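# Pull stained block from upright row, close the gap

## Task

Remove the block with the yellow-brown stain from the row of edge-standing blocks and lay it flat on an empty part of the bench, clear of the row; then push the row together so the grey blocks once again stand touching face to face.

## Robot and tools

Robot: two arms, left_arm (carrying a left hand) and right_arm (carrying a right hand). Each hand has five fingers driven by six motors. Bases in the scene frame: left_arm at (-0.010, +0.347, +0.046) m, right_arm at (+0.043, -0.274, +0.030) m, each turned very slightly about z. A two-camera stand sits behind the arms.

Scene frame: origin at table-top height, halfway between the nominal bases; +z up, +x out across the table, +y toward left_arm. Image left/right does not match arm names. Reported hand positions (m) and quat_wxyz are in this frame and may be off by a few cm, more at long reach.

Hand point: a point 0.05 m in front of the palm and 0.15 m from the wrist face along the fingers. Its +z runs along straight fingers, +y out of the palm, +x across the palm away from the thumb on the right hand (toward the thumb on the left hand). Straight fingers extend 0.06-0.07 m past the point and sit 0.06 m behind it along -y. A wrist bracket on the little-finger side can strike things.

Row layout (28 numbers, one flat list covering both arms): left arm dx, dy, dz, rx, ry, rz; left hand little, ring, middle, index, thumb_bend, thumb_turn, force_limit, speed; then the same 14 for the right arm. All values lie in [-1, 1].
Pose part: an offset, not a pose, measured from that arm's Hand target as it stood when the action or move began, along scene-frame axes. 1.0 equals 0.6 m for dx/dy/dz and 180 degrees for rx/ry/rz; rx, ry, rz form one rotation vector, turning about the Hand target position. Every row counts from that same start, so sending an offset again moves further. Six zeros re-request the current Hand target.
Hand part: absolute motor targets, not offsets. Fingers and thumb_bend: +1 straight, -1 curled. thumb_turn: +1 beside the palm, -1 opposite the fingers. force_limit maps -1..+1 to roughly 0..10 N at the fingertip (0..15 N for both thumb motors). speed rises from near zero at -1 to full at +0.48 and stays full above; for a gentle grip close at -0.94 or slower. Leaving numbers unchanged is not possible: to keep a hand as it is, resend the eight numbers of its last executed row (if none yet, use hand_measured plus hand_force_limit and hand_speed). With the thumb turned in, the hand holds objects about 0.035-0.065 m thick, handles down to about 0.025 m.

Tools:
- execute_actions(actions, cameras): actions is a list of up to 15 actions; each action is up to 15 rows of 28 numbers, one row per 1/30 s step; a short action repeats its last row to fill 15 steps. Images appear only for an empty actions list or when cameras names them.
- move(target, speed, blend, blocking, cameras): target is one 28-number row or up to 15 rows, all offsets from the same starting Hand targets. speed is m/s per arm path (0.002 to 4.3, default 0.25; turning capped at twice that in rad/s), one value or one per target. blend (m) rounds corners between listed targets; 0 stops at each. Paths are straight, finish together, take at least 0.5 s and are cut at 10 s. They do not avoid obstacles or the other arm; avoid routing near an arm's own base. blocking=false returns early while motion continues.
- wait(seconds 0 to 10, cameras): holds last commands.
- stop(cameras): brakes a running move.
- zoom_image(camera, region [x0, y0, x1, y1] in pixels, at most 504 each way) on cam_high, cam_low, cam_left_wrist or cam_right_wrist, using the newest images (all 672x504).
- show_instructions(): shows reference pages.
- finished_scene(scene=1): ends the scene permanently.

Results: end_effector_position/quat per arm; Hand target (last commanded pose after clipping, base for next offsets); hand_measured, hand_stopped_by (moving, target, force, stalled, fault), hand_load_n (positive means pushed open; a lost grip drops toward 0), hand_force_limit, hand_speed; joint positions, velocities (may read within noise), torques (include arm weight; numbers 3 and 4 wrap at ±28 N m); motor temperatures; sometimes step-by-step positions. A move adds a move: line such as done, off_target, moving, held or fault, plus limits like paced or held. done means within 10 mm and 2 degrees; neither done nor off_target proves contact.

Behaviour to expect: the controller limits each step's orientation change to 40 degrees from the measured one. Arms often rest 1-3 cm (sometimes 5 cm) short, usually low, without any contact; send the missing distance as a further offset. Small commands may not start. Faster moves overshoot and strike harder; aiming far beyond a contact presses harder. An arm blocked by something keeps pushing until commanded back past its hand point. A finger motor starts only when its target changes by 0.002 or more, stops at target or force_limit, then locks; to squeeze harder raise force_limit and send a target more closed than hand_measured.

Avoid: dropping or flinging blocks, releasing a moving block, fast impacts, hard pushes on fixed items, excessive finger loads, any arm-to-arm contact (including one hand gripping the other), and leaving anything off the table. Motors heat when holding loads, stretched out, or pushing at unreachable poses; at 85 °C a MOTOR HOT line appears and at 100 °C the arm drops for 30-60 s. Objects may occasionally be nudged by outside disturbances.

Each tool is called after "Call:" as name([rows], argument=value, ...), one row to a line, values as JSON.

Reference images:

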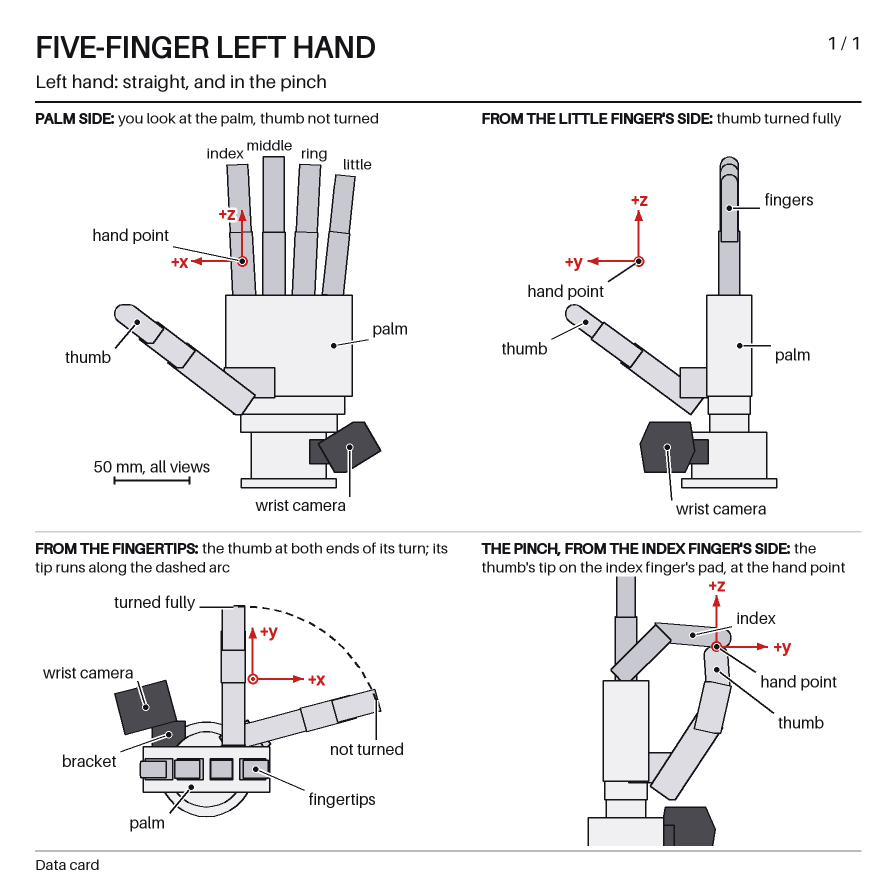

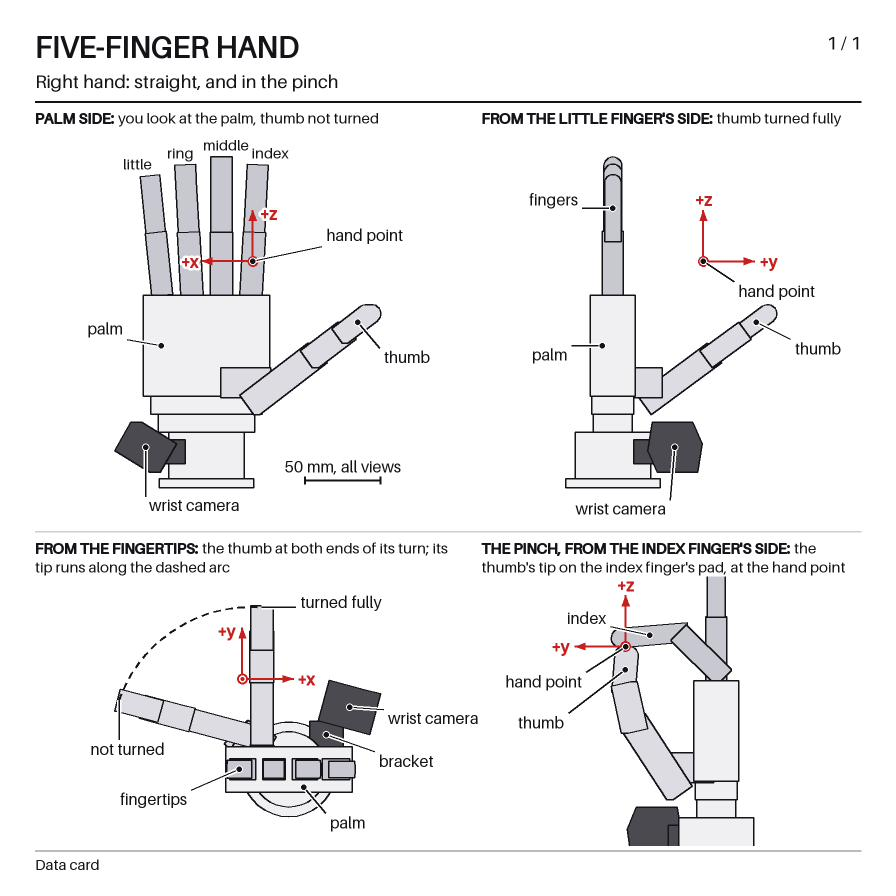

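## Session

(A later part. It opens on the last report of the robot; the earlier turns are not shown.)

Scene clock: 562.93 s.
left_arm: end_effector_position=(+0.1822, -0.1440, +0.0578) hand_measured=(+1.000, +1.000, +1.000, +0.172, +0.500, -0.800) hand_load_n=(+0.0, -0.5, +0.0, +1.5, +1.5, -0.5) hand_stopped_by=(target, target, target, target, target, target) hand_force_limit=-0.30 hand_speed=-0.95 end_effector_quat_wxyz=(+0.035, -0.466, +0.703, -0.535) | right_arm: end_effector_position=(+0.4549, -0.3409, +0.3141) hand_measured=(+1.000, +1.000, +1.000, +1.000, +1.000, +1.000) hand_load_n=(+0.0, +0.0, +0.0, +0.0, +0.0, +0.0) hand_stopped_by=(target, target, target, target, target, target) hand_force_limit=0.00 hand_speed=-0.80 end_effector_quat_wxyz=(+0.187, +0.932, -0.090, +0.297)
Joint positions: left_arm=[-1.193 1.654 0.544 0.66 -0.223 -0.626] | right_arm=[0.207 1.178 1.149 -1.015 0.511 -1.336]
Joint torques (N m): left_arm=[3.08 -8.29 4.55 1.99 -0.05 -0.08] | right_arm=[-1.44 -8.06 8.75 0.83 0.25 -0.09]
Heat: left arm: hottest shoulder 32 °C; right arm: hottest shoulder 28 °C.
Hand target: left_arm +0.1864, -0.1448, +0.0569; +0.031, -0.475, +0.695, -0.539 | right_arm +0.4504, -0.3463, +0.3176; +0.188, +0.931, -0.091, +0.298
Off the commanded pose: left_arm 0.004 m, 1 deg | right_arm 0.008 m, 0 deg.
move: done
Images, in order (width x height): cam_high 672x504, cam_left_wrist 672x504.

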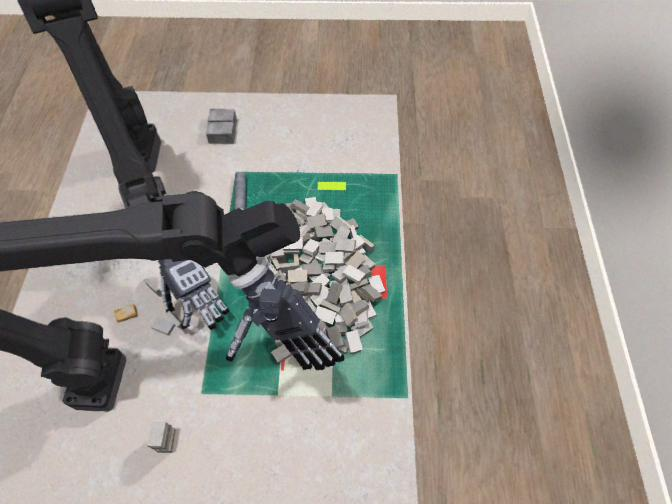

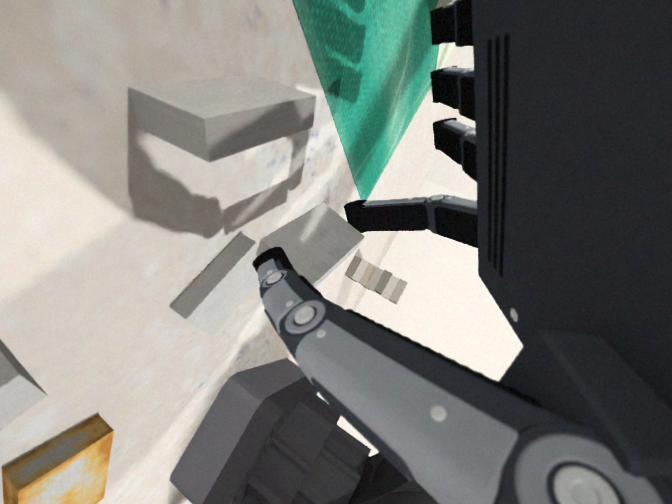

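Call:
move([
  [0.006,0.009,0,0,0,0,1,1,1,0.1725,0.5,-0.8,-0.3,-0.95,0,0,0,0,0,0,1,1,1,1,1,1,0,-0.8],
  [0.006,0.009,-0.018,0,0,0,1,1,1,0.1725,0.5,-0.8,-0.3,-0.95,0,0,0,0,0,0,1,1,1,1,1,1,0,-0.8],
], speed=0.05, cameras=["cam_high","cam_left_wrist"])

Call:
zoom_image(camera="cam_left_wrist", region=[100, 50, 450, 350])

Call:
zoom_image(camera="cam_high", region=[140, 270, 220, 334])

Scene clock: 565.40 s.
left_arm: end_effector_position=(+0.1866, -0.1406, +0.0488) hand_measured=(+1.000, +1.000, +1.000, +0.172, +0.500, -0.800) hand_load_n=(+0.0, +0.0, +0.0, +1.5, +1.5, -0.5) hand_stopped_by=(target, target, target, target, target, target) hand_force_limit=-0.30 hand_speed=-0.95 end_effector_quat_wxyz=(+0.033, -0.469, +0.701, -0.537) | right_arm: end_effector_position=(+0.4549, -0.3409, +0.3141) hand_measured=(+1.000, +1.000, +1.000, +1.000, +1.000, +1.000) hand_load_n=(+0.0, +0.0, +0.0, +0.0, +0.0, +0.0) hand_stopped_by=(target, target, target, target, target, target) hand_force_limit=0.00 hand_speed=-0.80 end_effector_quat_wxyz=(+0.187, +0.932, -0.090, +0.297)
Joint positions: left_arm=[-1.177 1.688 0.536 0.707 -0.209 -0.626] | right_arm=[0.207 1.178 1.149 -1.015 0.511 -1.336]
Joint velocities: left_arm=[-0.015 -0.005 -0.007 -0.007 -0.066 -0.154] | right_arm=[within noise]
Joint torques (N m): left_arm=[2.43 -8.35 4 2.1 -0.02 -0.05] | right_arm=[-1.79 -8.53 8.92 0.69 0.2 -0.05]
Heat: left arm: hottest shoulder 32 °C; right arm: hottest shoulder 28 °C.
Hand target: left_arm +0.1900, -0.1391, +0.0458; +0.031, -0.475, +0.695, -0.539 | right_arm +0.4504, -0.3463, +0.3176; +0.188, +0.931, -0.091, +0.298
Off the commanded pose: left_arm 0.004 m, 1 deg | right_arm 0.008 m, 0 deg.
move: done
Images, in order (width x height): cam_high 672x504, cam_left_wrist 672x504.

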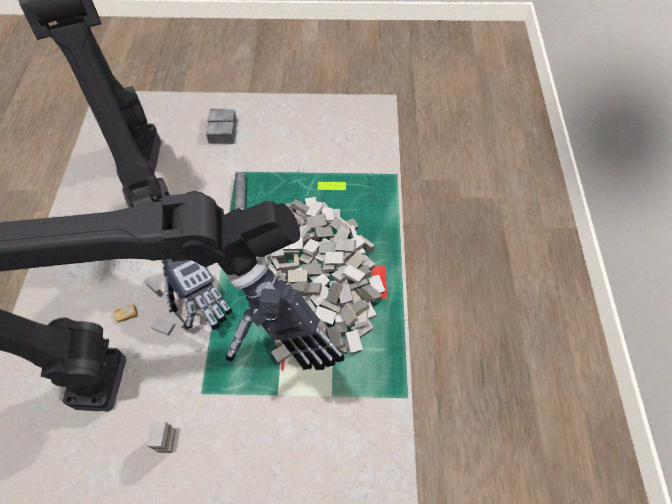

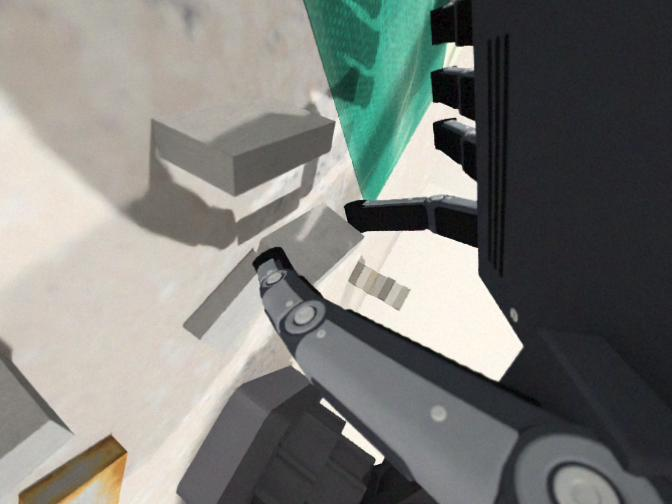

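Scaled by 1.440 from the camera's 672x504 image, which has a finer 960x720 frame.

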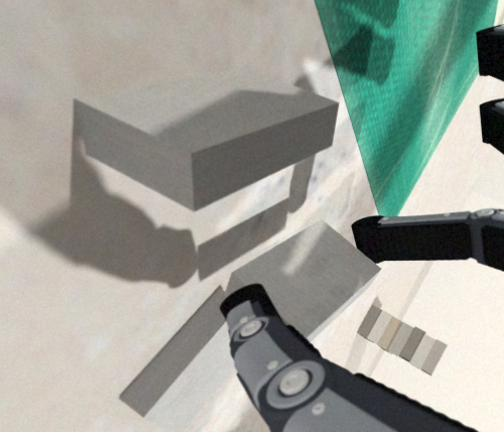

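Scaled by 6.300 from the camera's 672x504 image, which has a finer 960x720 frame.

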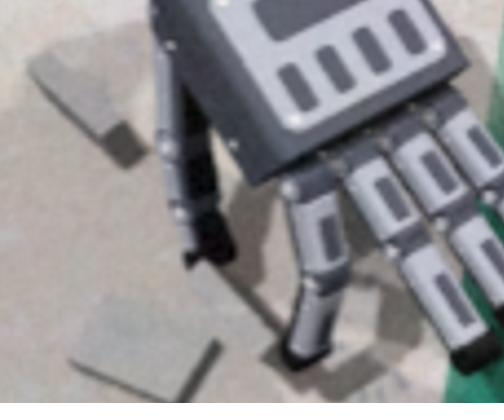

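Call:
move([
  [0.0,0.0,-0.013,0,0,0,1,1,1,0.1725,0.5,-0.8,-0.3,-0.95,0,0,0,0,0,0,1,1,1,1,1,1,0,-0.8],
], speed=0.04, cameras=["cam_high","cam_left_wrist"])

Call:
zoom_image(camera="cam_left_wrist", region=[100, 50, 450, 350])

Call:
zoom_image(camera="cam_high", region=[140, 270, 220, 334])

Scene clock: 566.70 s.
left_arm: end_effector_position=(+0.1864, -0.1400, +0.0413) hand_measured=(+1.000, +1.000, +1.000, +0.172, +0.500, -0.800) hand_load_n=(+0.0, +0.0, +0.0, +1.5, +1.5, -0.5) hand_stopped_by=(target, target, target, target, target, target) hand_force_limit=-0.30 hand_speed=-0.95 end_effector_quat_wxyz=(+0.033, -0.469, +0.701, -0.537) | right_arm: end_effector_position=(+0.4549, -0.3409, +0.3141) hand_measured=(+1.000, +1.000, +1.000, +1.000, +1.000, +1.000) hand_load_n=(+0.0, +0.0, +0.0, +0.0, +0.0, +0.0) hand_stopped_by=(target, target, target, target, target, target) hand_force_limit=0.00 hand_speed=-0.80 end_effector_quat_wxyz=(+0.187, +0.932, -0.090, +0.297)
Joint positions: left_arm=[-1.177 1.714 0.533 0.736 -0.209 -0.626] | right_arm=[0.207 1.178 1.149 -1.015 0.511 -1.336]
Joint torques (N m): left_arm=[2.32 -8 4.21 2.1 -0.01 -0.02] | right_arm=[-1.67 -7.94 8.68 0.84 0.23 -0.11]
Heat: left arm: hottest shoulder 32 °C; right arm: hottest shoulder 28 °C.
Hand target: left_arm +0.1900, -0.1392, +0.0381; +0.031, -0.475, +0.695, -0.539 | right_arm +0.4504, -0.3463, +0.3176; +0.188, +0.931, -0.091, +0.298
Off the commanded pose: left_arm 0.005 m, 1 deg | right_arm 0.008 m, 0 deg.
move: done
Images, in order (width x height): cam_high 672x504, cam_left_wrist 672x504.

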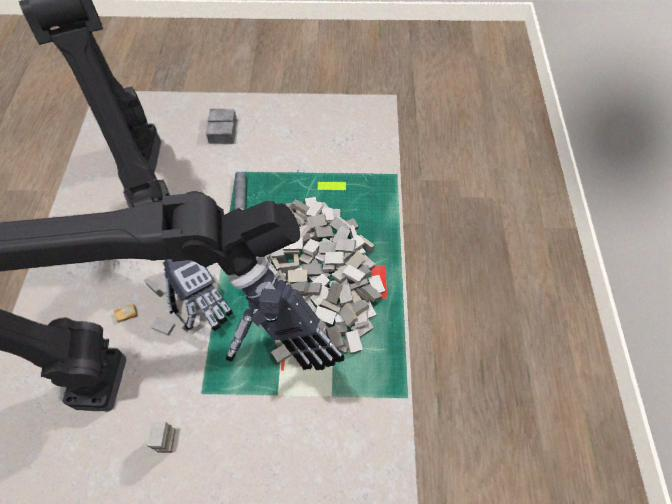

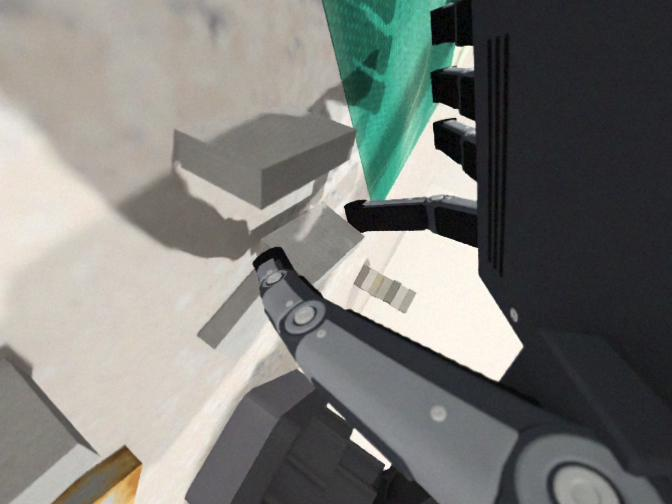

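Scaled by 1.440 from the camera's 672x504 image, which has a finer 960x720 frame.

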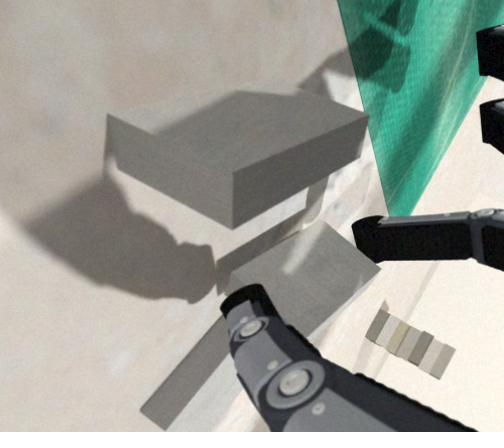

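Scaled by 6.300 from the camera's 672x504 image, which has a finer 960x720 frame.

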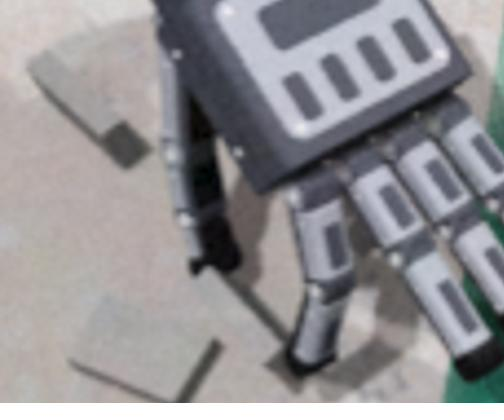

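Call:
move([
  [0.0,0.0,-0.008,0,0,0,1,1,1,0.1725,0.5,-0.8,-0.3,-0.95,0,0,0,0,0,0,1,1,1,1,1,1,0,-0.8],
], speed=0.03, cameras=["cam_left_wrist"])

Call:
zoom_image(camera="cam_left_wrist", region=[180, 150, 430, 350])

Scene clock: 567.83 s.
left_arm: end_effector_position=(+0.1865, -0.1406, +0.0377) hand_measured=(+1.000, +1.000, +1.000, +0.172, +0.500, -0.800) hand_load_n=(+0.0, +0.0, +0.0, +1.5, +1.5, -0.5) hand_stopped_by=(target, target, target, target, target, target) hand_force_limit=-0.30 hand_speed=-0.95 end_effector_quat_wxyz=(+0.033, -0.468, +0.700, -0.538) | right_arm: end_effector_position=(+0.4549, -0.3409, +0.3141) hand_measured=(+1.000, +1.000, +1.000, +1.000, +1.000, +1.000) hand_load_n=(+0.0, -0.5, +0.0, +0.0, +0.0, +0.0) hand_stopped_by=(target, target, target, target, target, target) hand_force_limit=0.00 hand_speed=-0.80 end_effector_quat_wxyz=(+0.187, +0.932, -0.090, +0.297)
Joint positions: left_arm=[-1.177 1.73 0.533 0.756 -0.209 -0.626] | right_arm=[0.207 1.178 1.149 -1.015 0.511 -1.336]
Joint torques (N m): left_arm=[2.78 -7.41 3.86 2.06 -0.01 -0.02] | right_arm=[-1.67 -7.82 8.9 0.66 0.24 -0.11]
Heat: left arm: hottest shoulder 32 °C; right arm: hottest shoulder 28 °C.
Hand target: left_arm +0.1900, -0.1392, +0.0334; +0.031, -0.475, +0.695, -0.539 | right_arm +0.4504, -0.3463, +0.3176; +0.188, +0.931, -0.091, +0.298
Off the commanded pose: left_arm 0.006 m, 1 deg | right_arm 0.008 m, 0 deg.
move: done
Images, in order (width x height): cam_left_wrist 672x504.

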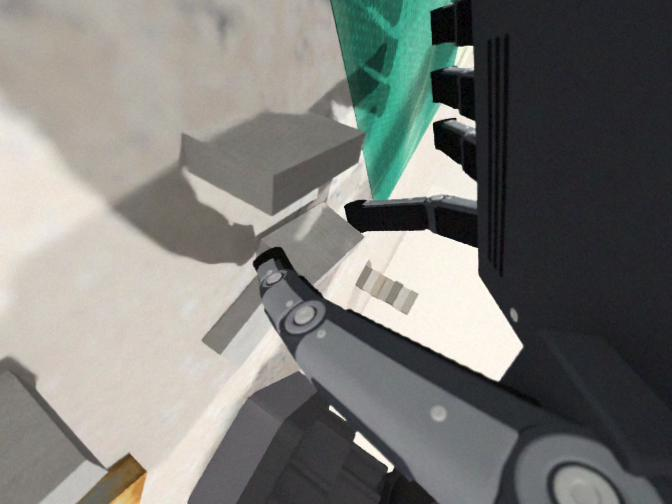

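Scaled by 2.016 from the camera's 672x504 image, which has a finer 960x720 frame.

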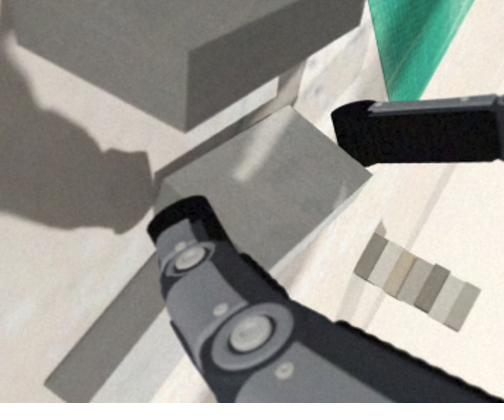

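Call:
move([
  [0.0,0.0,-0.006,0,0,0,1,1,1,0.1725,0.5,-0.8,-0.3,-0.95,0,0,0,0,0,0,1,1,1,1,1,1,0,-0.8],
], speed=0.03, cameras=["cam_left_wrist"])

Call:
zoom_image(camera="cam_left_wrist", region=[180, 150, 430, 350])

Scene clock: 568.97 s.
left_arm: end_effector_position=(+0.1869, -0.1418, +0.0374) hand_measured=(+1.000, +1.000, +1.000, +0.172, +0.500, -0.800) hand_load_n=(-0.5, +0.0, -0.5, +1.5, +1.5, +0.0) hand_stopped_by=(target, target, target, target, target, target) hand_force_limit=-0.30 hand_speed=-0.95 end_effector_quat_wxyz=(+0.032, -0.467, +0.698, -0.542) | right_arm: end_effector_position=(+0.4549, -0.3409, +0.3141) hand_measured=(+1.000, +1.000, +1.000, +1.000, +1.000, +1.000) hand_load_n=(+0.0, +0.0, +0.0, +0.0, +0.0, +0.0) hand_stopped_by=(target, target, target, target, target, target) hand_force_limit=0.00 hand_speed=-0.80 end_effector_quat_wxyz=(+0.187, +0.932, -0.090, +0.297)
Joint positions: left_arm=[-1.177 1.739 0.533 0.773 -0.208 -0.626] | right_arm=[0.207 1.178 1.149 -1.015 0.511 -1.336]
Joint torques (N m): left_arm=[2.32 -8.12 3.82 1.98 -0.06 0] | right_arm=[-1.9 -7.77 8.81 0.66 0.26 -0.05]
Heat: left arm: hottest shoulder 32 °C; right arm: hottest shoulder 28 °C.
Hand target: left_arm +0.1900, -0.1392, +0.0297; +0.031, -0.475, +0.695, -0.539 | right_arm +0.4504, -0.3463, +0.3176; +0.188, +0.931, -0.091, +0.298
Off the commanded pose: left_arm 0.009 m, 1 deg | right_arm 0.008 m, 0 deg.
move: done
Images, in order (width x height): cam_left_wrist 672x504.

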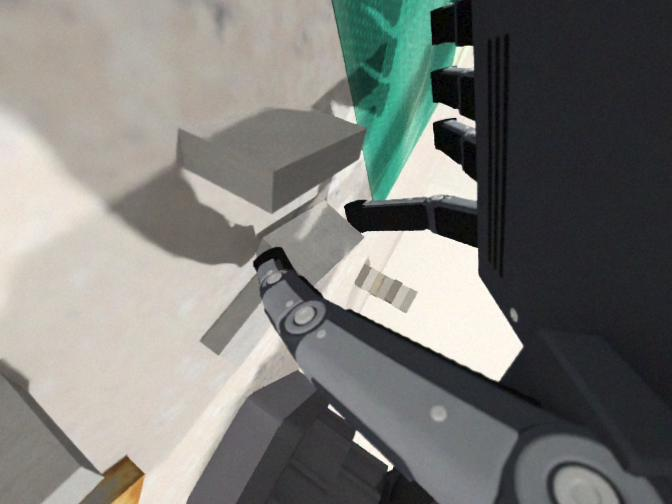

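Scaled by 2.016 from the camera's 672x504 image, which has a finer 960x720 frame.

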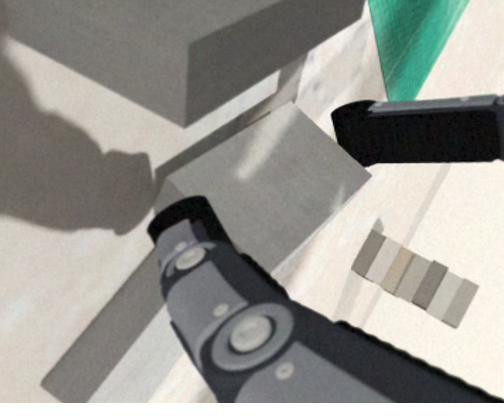

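Call:
move([
  [0.006,0.010,0.0,0,0,0,1,1,1,0.1725,0.5,-0.8,-0.3,-0.95,0,0,0,0,0,0,1,1,1,1,1,1,0,-0.8],
], speed=0.03, cameras=["cam_left_wrist"])

Call:
zoom_image(camera="cam_left_wrist", region=[180, 150, 430, 350])

Scene clock: 577.43 s.
left_arm: end_effector_position=(+0.1906, -0.1370, +0.0362) hand_measured=(+1.000, +1.000, +1.000, +0.172, +0.500, -0.800) hand_load_n=(+0.0, -0.5, +0.0, +2.0, +1.5, +0.0) hand_stopped_by=(target, target, target, target, target, target) hand_force_limit=-0.30 hand_speed=-0.95 end_effector_quat_wxyz=(+0.030, -0.470, +0.697, -0.541) | right_arm: end_effector_position=(+0.4549, -0.3409, +0.3141) hand_measured=(+1.000, +1.000, +1.000, +1.000, +1.000, +1.000) hand_load_n=(+0.0, -0.5, +0.0, +0.0, +0.0, +0.0) hand_stopped_by=(target, target, target, target, target, target) hand_force_limit=0.00 hand_speed=-0.80 end_effector_quat_wxyz=(+0.187, +0.932, -0.090, +0.297)
Joint positions: left_arm=[-1.162 1.739 0.525 0.78 -0.194 -0.626] | right_arm=[0.207 1.178 1.149 -1.015 0.511 -1.336]
Joint torques (N m): left_arm=[2.43 -8.7 3.75 2.02 -0.02 0.03] | right_arm=[-1.49 -8.29 8.77 0.92 0.25 -0.09]
Heat: left arm: hottest shoulder 32 °C; right arm: hottest shoulder 28 °C.
Hand target: left_arm +0.1936, -0.1333, +0.0297; +0.031, -0.475, +0.695, -0.539 | right_arm +0.4504, -0.3463, +0.3176; +0.188, +0.931, -0.091, +0.298
Off the commanded pose: left_arm 0.008 m, 1 deg | right_arm 0.008 m, 0 deg.
move: done
Images, in order (width x height): cam_left_wrist 672x504.

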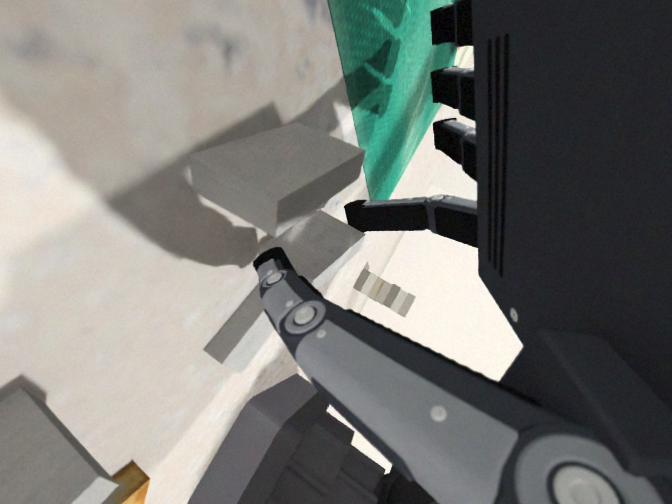

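Scaled by 2.016 from the camera's 672x504 image, which has a finer 960x720 frame.

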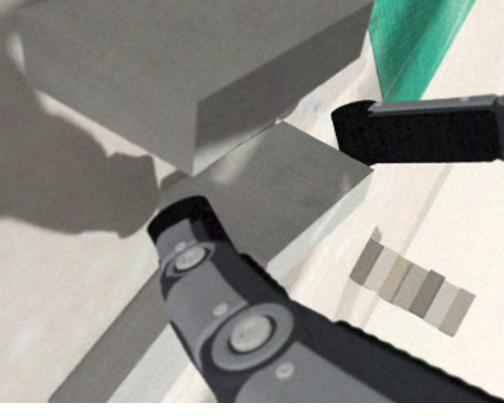

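Call:
move([
  [0,0,0,0,0,0,1,1,1,0.18,0.5,-0.8,-0.3,-0.95,0,0,0,0,0,0,1,1,1,1,1,1,0,-0.8],
  [0,0,0,0,0,0,1,1,1,0.23,0.5,-0.8,-0.3,-0.9,0,0,0,0,0,0,1,1,1,1,1,1,0,-0.8],
], speed=0.03, cameras=["cam_left_wrist","cam_high"])

Call:
zoom_image(camera="cam_left_wrist", region=[180, 150, 430, 350])

Call:
zoom_image(camera="cam_high", region=[140, 270, 220, 334])

Scene clock: 579.17 s.
left_arm: end_effector_position=(+0.1909, -0.1371, +0.0364) hand_measured=(+1.000, +1.000, +1.000, +0.230, +0.500, -0.800) hand_load_n=(-0.5, +0.0, +0.0, +0.0, +0.0, +0.0) hand_stopped_by=(target, target, target, target, target, target) hand_force_limit=-0.30 hand_speed=-0.90 end_effector_quat_wxyz=(+0.030, -0.470, +0.697, -0.541) | right_arm: end_effector_position=(+0.4549, -0.3409, +0.3141) hand_measured=(+1.000, +1.000, +1.000, +1.000, +1.000, +1.000) hand_load_n=(+0.0, +0.0, +0.0, +0.0, +0.0, +0.0) hand_stopped_by=(target, target, target, target, target, target) hand_force_limit=0.00 hand_speed=-0.80 end_effector_quat_wxyz=(+0.187, +0.932, -0.090, +0.297)
Joint positions: left_arm=[-1.161 1.739 0.525 0.781 -0.194 -0.626] | right_arm=[0.207 1.178 1.149 -1.015 0.511 -1.336]
Joint torques (N m): left_arm=[2.55 -8.29 3.56 2.07 -0.05 0.04] | right_arm=[-1.67 -7.94 8.96 0.84 0.23 -0.11]
Heat: left arm: hottest shoulder 32 °C; right arm: hottest shoulder 28 °C.
Hand target: left_arm +0.1936, -0.1333, +0.0297; +0.031, -0.475, +0.695, -0.539 | right_arm +0.4504, -0.3463, +0.3176; +0.188, +0.931, -0.091, +0.298
Off the commanded pose: left_arm 0.008 m, 1 deg | right_arm 0.008 m, 0 deg.
move: done
Images, in order (width x height): cam_high 672x504, cam_left_wrist 672x504.

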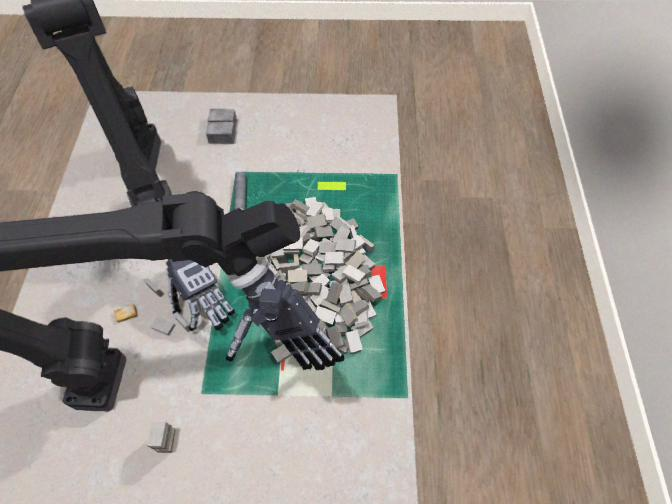

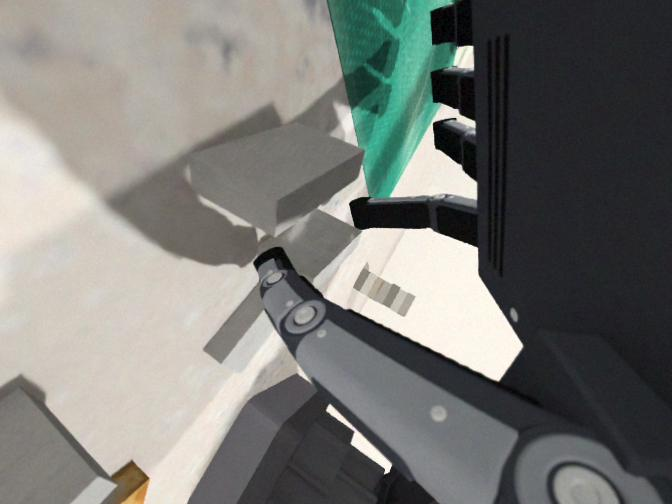

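Scaled by 2.016 from the camera's 672x504 image, which has a finer 960x720 frame.

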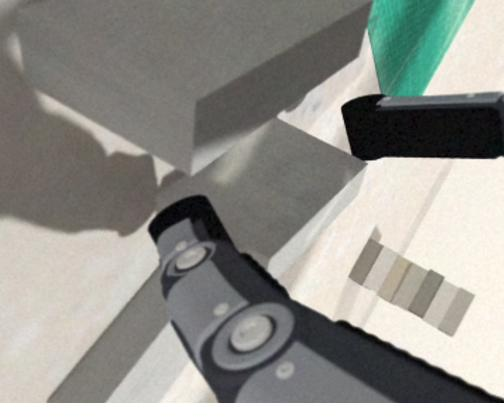

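Scaled by 6.300 from the camera's 672x504 image, which has a finer 960x720 frame.

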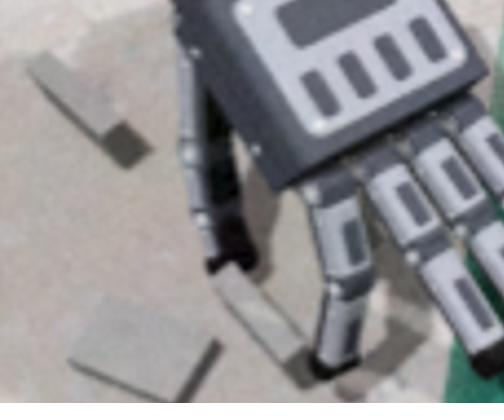

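Call:
move([
  [0,0,0,0,0,0,1,1,1,0.9,0.5,-0.8,-0.3,-0.5,0,0,0,0,0,0,1,1,1,1,1,1,0,-0.8],
  [-0.022,0.016,0.004,0,0,0,1,1,1,0.9,0.5,-0.8,-0.3,-0.5,0,0,0,0,0,0,1,1,1,1,1,1,0,-0.8],
  [-0.022,0.016,0.12,0,0,0,1,1,1,0.9,0.5,-0.8,-0.3,-0.5,0,0,0,0,0,0,1,1,1,1,1,1,0,-0.8],
], speed=0.06, cameras=["cam_left_wrist","cam_high"])

Call:
zoom_image(camera="cam_high", region=[110, 260, 230, 356])

Scene clock: 583.03 s.
left_arm: end_effector_position=(+0.1801, -0.1122, +0.0861) hand_measured=(+1.000, +1.000, +1.000, +0.900, +0.500, -0.800) hand_load_n=(+0.0, +0.0, +0.0, +0.0, +0.0, +0.0) hand_stopped_by=(target, target, target, target, target, target) hand_force_limit=-0.30 hand_speed=-0.50 end_effector_quat_wxyz=(+0.037, -0.477, +0.703, -0.527) | right_arm: end_effector_position=(+0.4549, -0.3409, +0.3141) hand_measured=(+1.000, +1.000, +1.000, +1.000, +1.000, +1.000) hand_load_n=(+0.0, +0.0, +0.0, +0.0, -0.5, +0.0) hand_stopped_by=(target, target, target, target, target, target) hand_force_limit=0.00 hand_speed=-0.80 end_effector_quat_wxyz=(+0.187, +0.932, -0.090, +0.297)
Joint positions: left_arm=[-1.166 1.484 0.485 0.529 -0.21 -0.631] | right_arm=[0.207 1.178 1.149 -1.015 0.511 -1.336]
Joint torques (N m): left_arm=[1.44 -8.7 7.01 0.96 -0.2 0.02] | right_arm=[-1.85 -7.77 8.94 0.75 0.27 -0.11]
Heat: left arm: hottest shoulder 32 °C; right arm: hottest shoulder 28 °C.
Hand target: left_arm +0.1802, -0.1236, +0.1016; +0.031, -0.475, +0.695, -0.539 | right_arm +0.4504, -0.3463, +0.3176; +0.188, +0.931, -0.091, +0.298
Off the commanded pose: left_arm 0.019 m, 2 deg | right_arm 0.008 m, 0 deg.
move: off_target (left_arm)
Images, in order (width x height): cam_high 672x504, cam_left_wrist 672x504.

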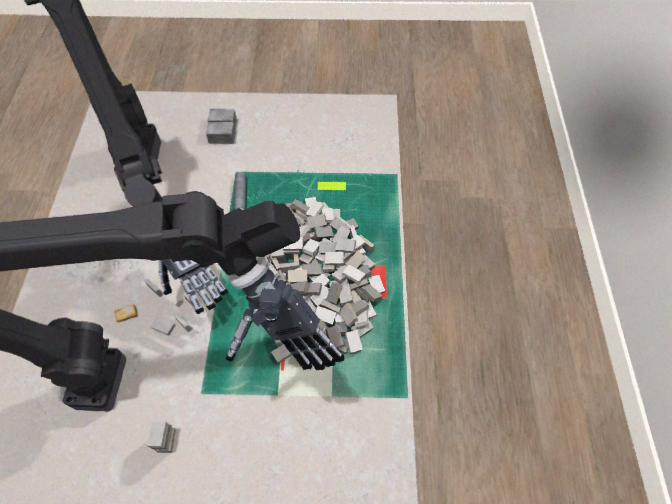

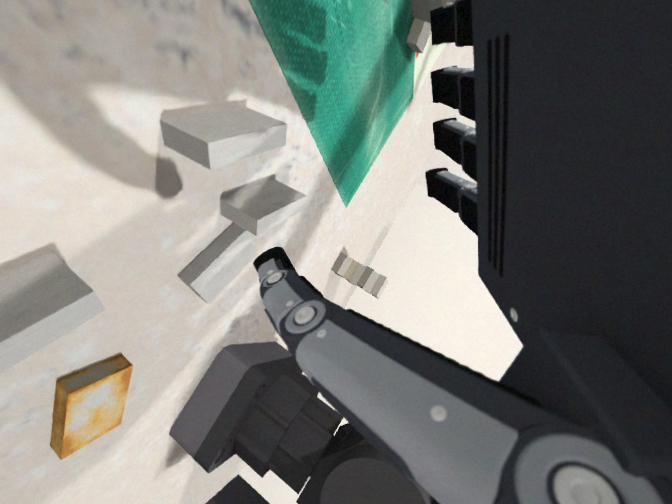

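Scaled by 4.200 from the camera's 672x504 image, which has a finer 960x720 frame.

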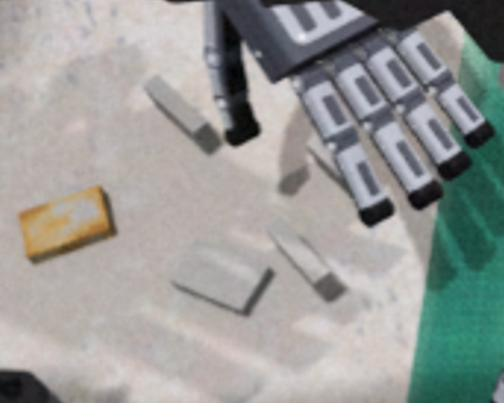

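Call:
move([
  [0,0,0.06,0,0,0,1,1,1,0.9,0.5,-0.8,-0.3,-0.5,0,0,0,0,0,0,1,1,1,1,1,1,0,-0.8],
  [-0.0703,-0.0573,0.04,0.1353,-0.0781,0.0713,1,1,1,0.4,0.5,-0.8,-0.3,-0.5,0,0,0,0,0,0,1,1,1,1,1,1,0,-0.8],
  [-0.0703,-0.0573,-0.05,0.1353,-0.0781,0.0713,1,1,1,0.4,0.5,-0.8,-0.3,-0.5,0,0,0,0,0,0,1,1,1,1,1,1,0,-0.8],
], speed=0.12, cameras=["cam_left_wrist","cam_high"])

Call:
zoom_image(camera="cam_high", region=[110, 260, 230, 356])

Call:
zoom_image(camera="cam_left_wrist", region=[180, 150, 430, 350])

Scene clock: 593.57 s.
left_arm: end_effector_position=(+0.1414, -0.1574, +0.0814) hand_measured=(+1.000, +1.000, +1.000, +0.400, +0.500, -0.800) hand_load_n=(+0.0, +0.0, +0.0, +0.0, +0.0, +0.0) hand_stopped_by=(target, target, target, target, target, target) hand_force_limit=-0.30 hand_speed=-0.50 end_effector_quat_wxyz=(+0.274, -0.462, +0.726, -0.429) | right_arm: end_effector_position=(+0.4549, -0.3409, +0.3141) hand_measured=(+1.000, +1.000, +1.000, +1.000, +1.000, +1.000) hand_load_n=(+0.0, +0.0, +0.0, +0.0, +0.0, +0.0) hand_stopped_by=(target, target, target, target, target, target) hand_force_limit=0.00 hand_speed=-0.80 end_effector_quat_wxyz=(+0.187, +0.932, -0.090, +0.297)
Joint positions: left_arm=[-1.509 1.596 0.807 -0.044 -0.862 -0.693] | right_arm=[0.207 1.178 1.149 -1.015 0.511 -1.336]
Joint torques (N m): left_arm=[1.08 -8.53 5.93 1.16 -0.57 -0.02] | right_arm=[-1.49 -7.94 8.87 0.69 0.22 -0.1]
Heat: left arm: hottest shoulder 32 °C; right arm: hottest shoulder 28 °C.
Hand target: left_arm +0.1383, -0.1580, +0.0718; +0.273, -0.463, +0.727, -0.428 | right_arm +0.4504, -0.3463, +0.3176; +0.188, +0.931, -0.091, +0.298
Off the commanded pose: left_arm 0.010 m, 0 deg | right_arm 0.008 m, 0 deg.
move: done; target 2's new numbers were sent with left_arm's hand 0.021 m and 1 deg from that target
Images, in order (width x height): cam_high 672x504, cam_left_wrist 672x504.

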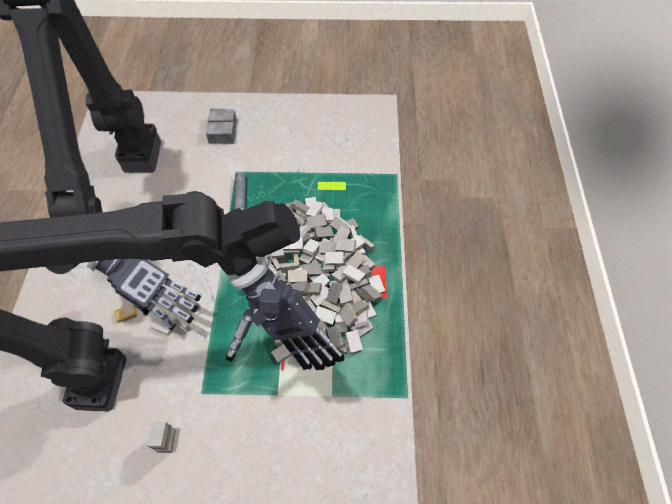

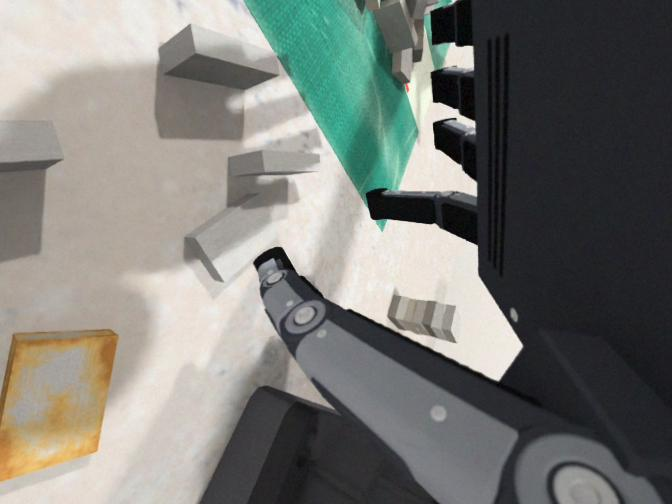

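Scaled by 4.200 from the camera's 672x504 image, which has a finer 960x720 frame.

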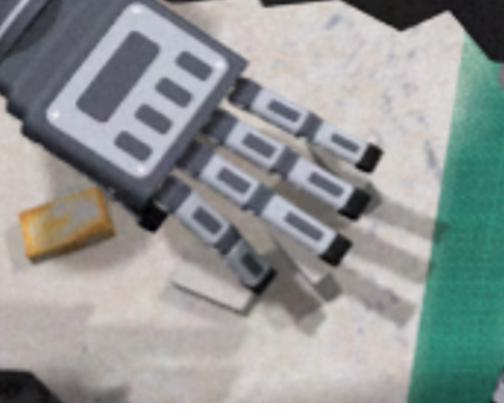

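Scaled by 2.016 from the camera's 672x504 image, which has a finer 960x720 frame.

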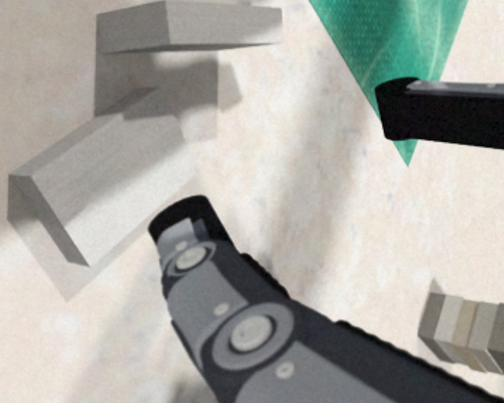

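Call:
move([
  [0,0,-0.06,0,0,0,1,1,1,0.4,0.5,-0.8,-0.3,-0.5,0,0,0,0,0,0,1,1,1,1,1,1,0,-0.8],
], speed=0.06, cameras=["cam_left_wrist","cam_high"])

Call:
zoom_image(camera="cam_high", region=[130, 280, 210, 344])

Call:
zoom_image(camera="cam_left_wrist", region=[180, 150, 430, 350])

Scene clock: 595.53 s.
left_arm: end_effector_position=(+0.1415, -0.1583, +0.0457) hand_measured=(+1.000, +1.000, +1.000, +0.400, +0.500, -0.800) hand_load_n=(-0.5, +0.0, +0.0, +0.0, +0.0, +0.0) hand_stopped_by=(target, target, target, target, target, target) hand_force_limit=-0.30 hand_speed=-0.50 end_effector_quat_wxyz=(+0.274, -0.462, +0.726, -0.429) | right_arm: end_effector_position=(+0.4549, -0.3409, +0.3141) hand_measured=(+1.000, +1.000, +1.000, +1.000, +1.000, +1.000) hand_load_n=(+0.0, +0.0, +0.0, +0.5, +0.0, +0.0) hand_stopped_by=(target, target, target, target, target, target) hand_force_limit=0.00 hand_speed=-0.80 end_effector_quat_wxyz=(+0.187, +0.932, -0.090, +0.297)
Joint positions: left_arm=[-1.509 1.681 0.784 0.066 -0.862 -0.693] | right_arm=[0.207 1.178 1.149 -1.015 0.511 -1.336]
Joint torques (N m): left_arm=[1.44 -9.11 5.12 1.35 -0.56 -0.02] | right_arm=[-1.9 -7.94 9.01 0.68 0.22 -0.06]
Heat: left arm: hottest shoulder 32 °C; right arm: hottest shoulder 28 °C.
Hand target: left_arm +0.1383, -0.1581, +0.0357; +0.273, -0.463, +0.727, -0.428 | right_arm +0.4504, -0.3463, +0.3176; +0.188, +0.931, -0.091, +0.298
Off the commanded pose: left_arm 0.010 m, 0 deg | right_arm 0.008 m, 0 deg.
move: done
Images, in order (width x height): cam_high 672x504, cam_left_wrist 672x504.

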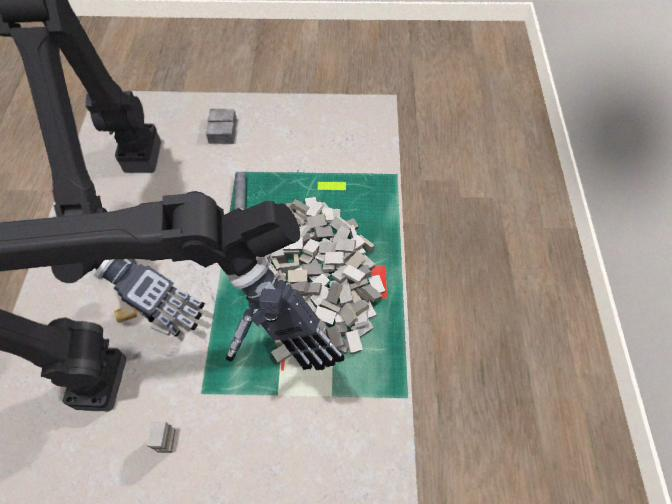

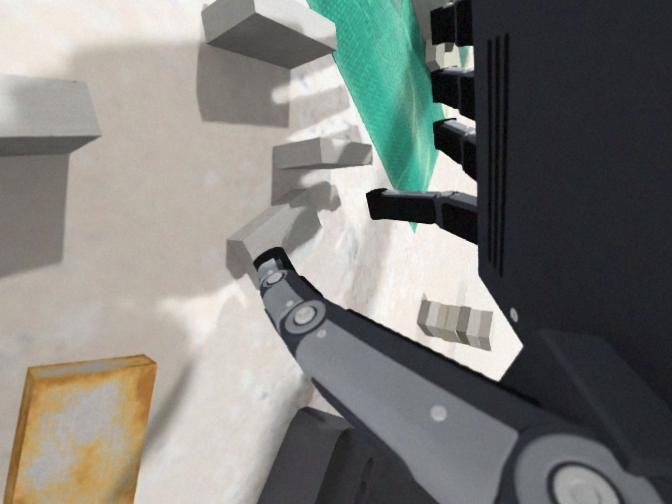

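Scaled by 6.300 from the camera's 672x504 image, which has a finer 960x720 frame.

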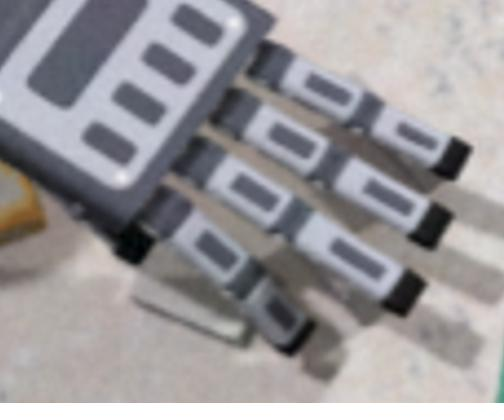

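Scaled by 2.016 from the camera's 672x504 image, which has a finer 960x720 frame.

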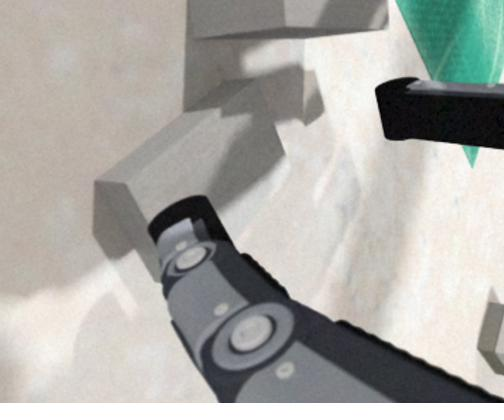

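Call:
move([
  [0,0,0.035,0,0,0,1,1,1,0.4,0.5,-0.8,-0.3,-0.5,0,0,0,0,0,0,1,1,1,1,1,1,0,-0.8],
  [-0.010,0.005,0.035,0,0,0,1,1,1,0.4,0.5,-0.8,-0.3,-0.5,0,0,0,0,0,0,1,1,1,1,1,1,0,-0.8],
  [-0.010,0.005,-0.015,0,0,0,1,1,1,0.4,0.5,-0.8,-0.3,-0.5,0,0,0,0,0,0,1,1,1,1,1,1,0,-0.8],
], speed=0.06, cameras=["cam_left_wrist","cam_high"])

Call:
zoom_image(camera="cam_high", region=[130, 280, 210, 344])

Call:
zoom_image(camera="cam_left_wrist", region=[180, 150, 430, 350])

Scene clock: 599.63 s.
left_arm: end_effector_position=(+0.1362, -0.1547, +0.0356) hand_measured=(+1.000, +1.000, +1.000, +0.400, +0.500, -0.800) hand_load_n=(+0.0, +0.0, +0.0, +0.0, +0.0, +0.0) hand_stopped_by=(target, target, target, target, target, target) hand_force_limit=-0.30 hand_speed=-0.50 end_effector_quat_wxyz=(+0.275, -0.462, +0.726, -0.428) | right_arm: end_effector_position=(+0.4549, -0.3409, +0.3141) hand_measured=(+1.000, +1.000, +1.000, +1.000, +1.000, +1.000) hand_load_n=(+0.0, +0.0, +0.0, +0.0, +0.0, +0.0) hand_stopped_by=(target, target, target, target, target, target) hand_force_limit=0.00 hand_speed=-0.80 end_effector_quat_wxyz=(+0.187, +0.932, -0.090, +0.297)
Joint positions: left_arm=[-1.522 1.699 0.771 0.083 -0.871 -0.707] | right_arm=[0.207 1.178 1.149 -1.015 0.511 -1.336]
Joint torques (N m): left_arm=[1.67 -9.35 5.03 1.52 -0.59 -0.03] | right_arm=[-1.44 -8.23 8.99 0.73 0.27 -0.08]
Heat: left arm: hottest shoulder 32 °C; right arm: hottest shoulder 28 °C.
Hand target: left_arm +0.1322, -0.1550, +0.0267; +0.273, -0.463, +0.727, -0.428 | right_arm +0.4504, -0.3463, +0.3176; +0.188, +0.931, -0.091, +0.298
Off the commanded pose: left_arm 0.010 m, 0 deg | right_arm 0.008 m, 0 deg.
move: done
Images, in order (width x height): cam_high 672x504, cam_left_wrist 672x504.

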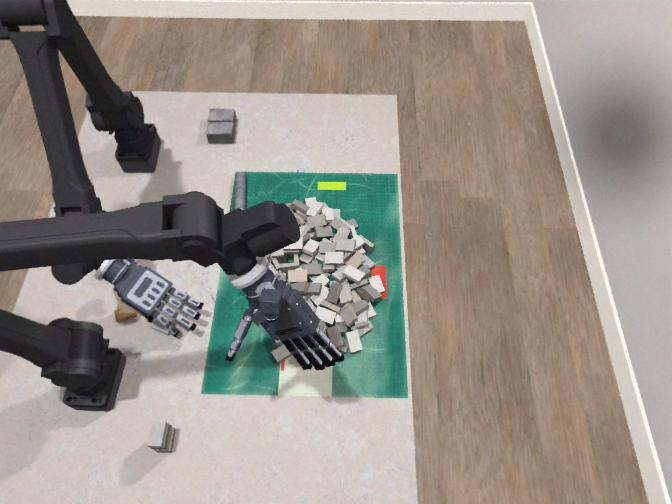

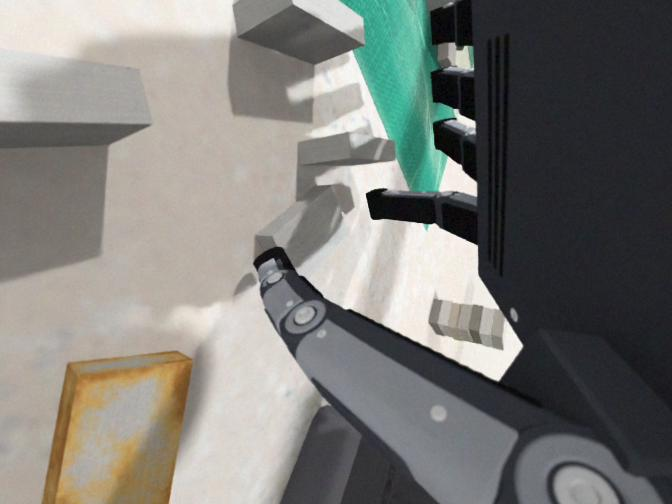

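Scaled by 6.300 from the camera's 672x504 image, which has a finer 960x720 frame.

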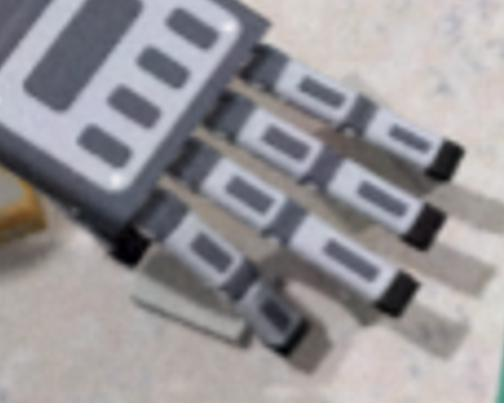

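Scaled by 2.016 from the camera's 672x504 image, which has a finer 960x720 frame.

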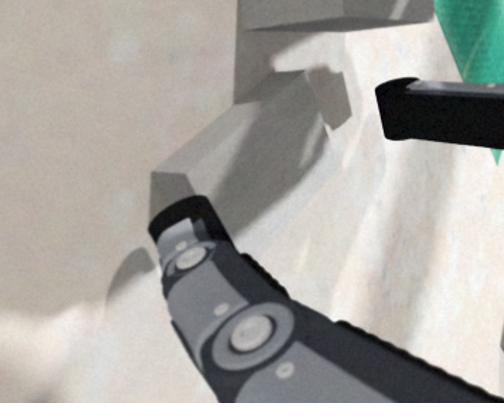

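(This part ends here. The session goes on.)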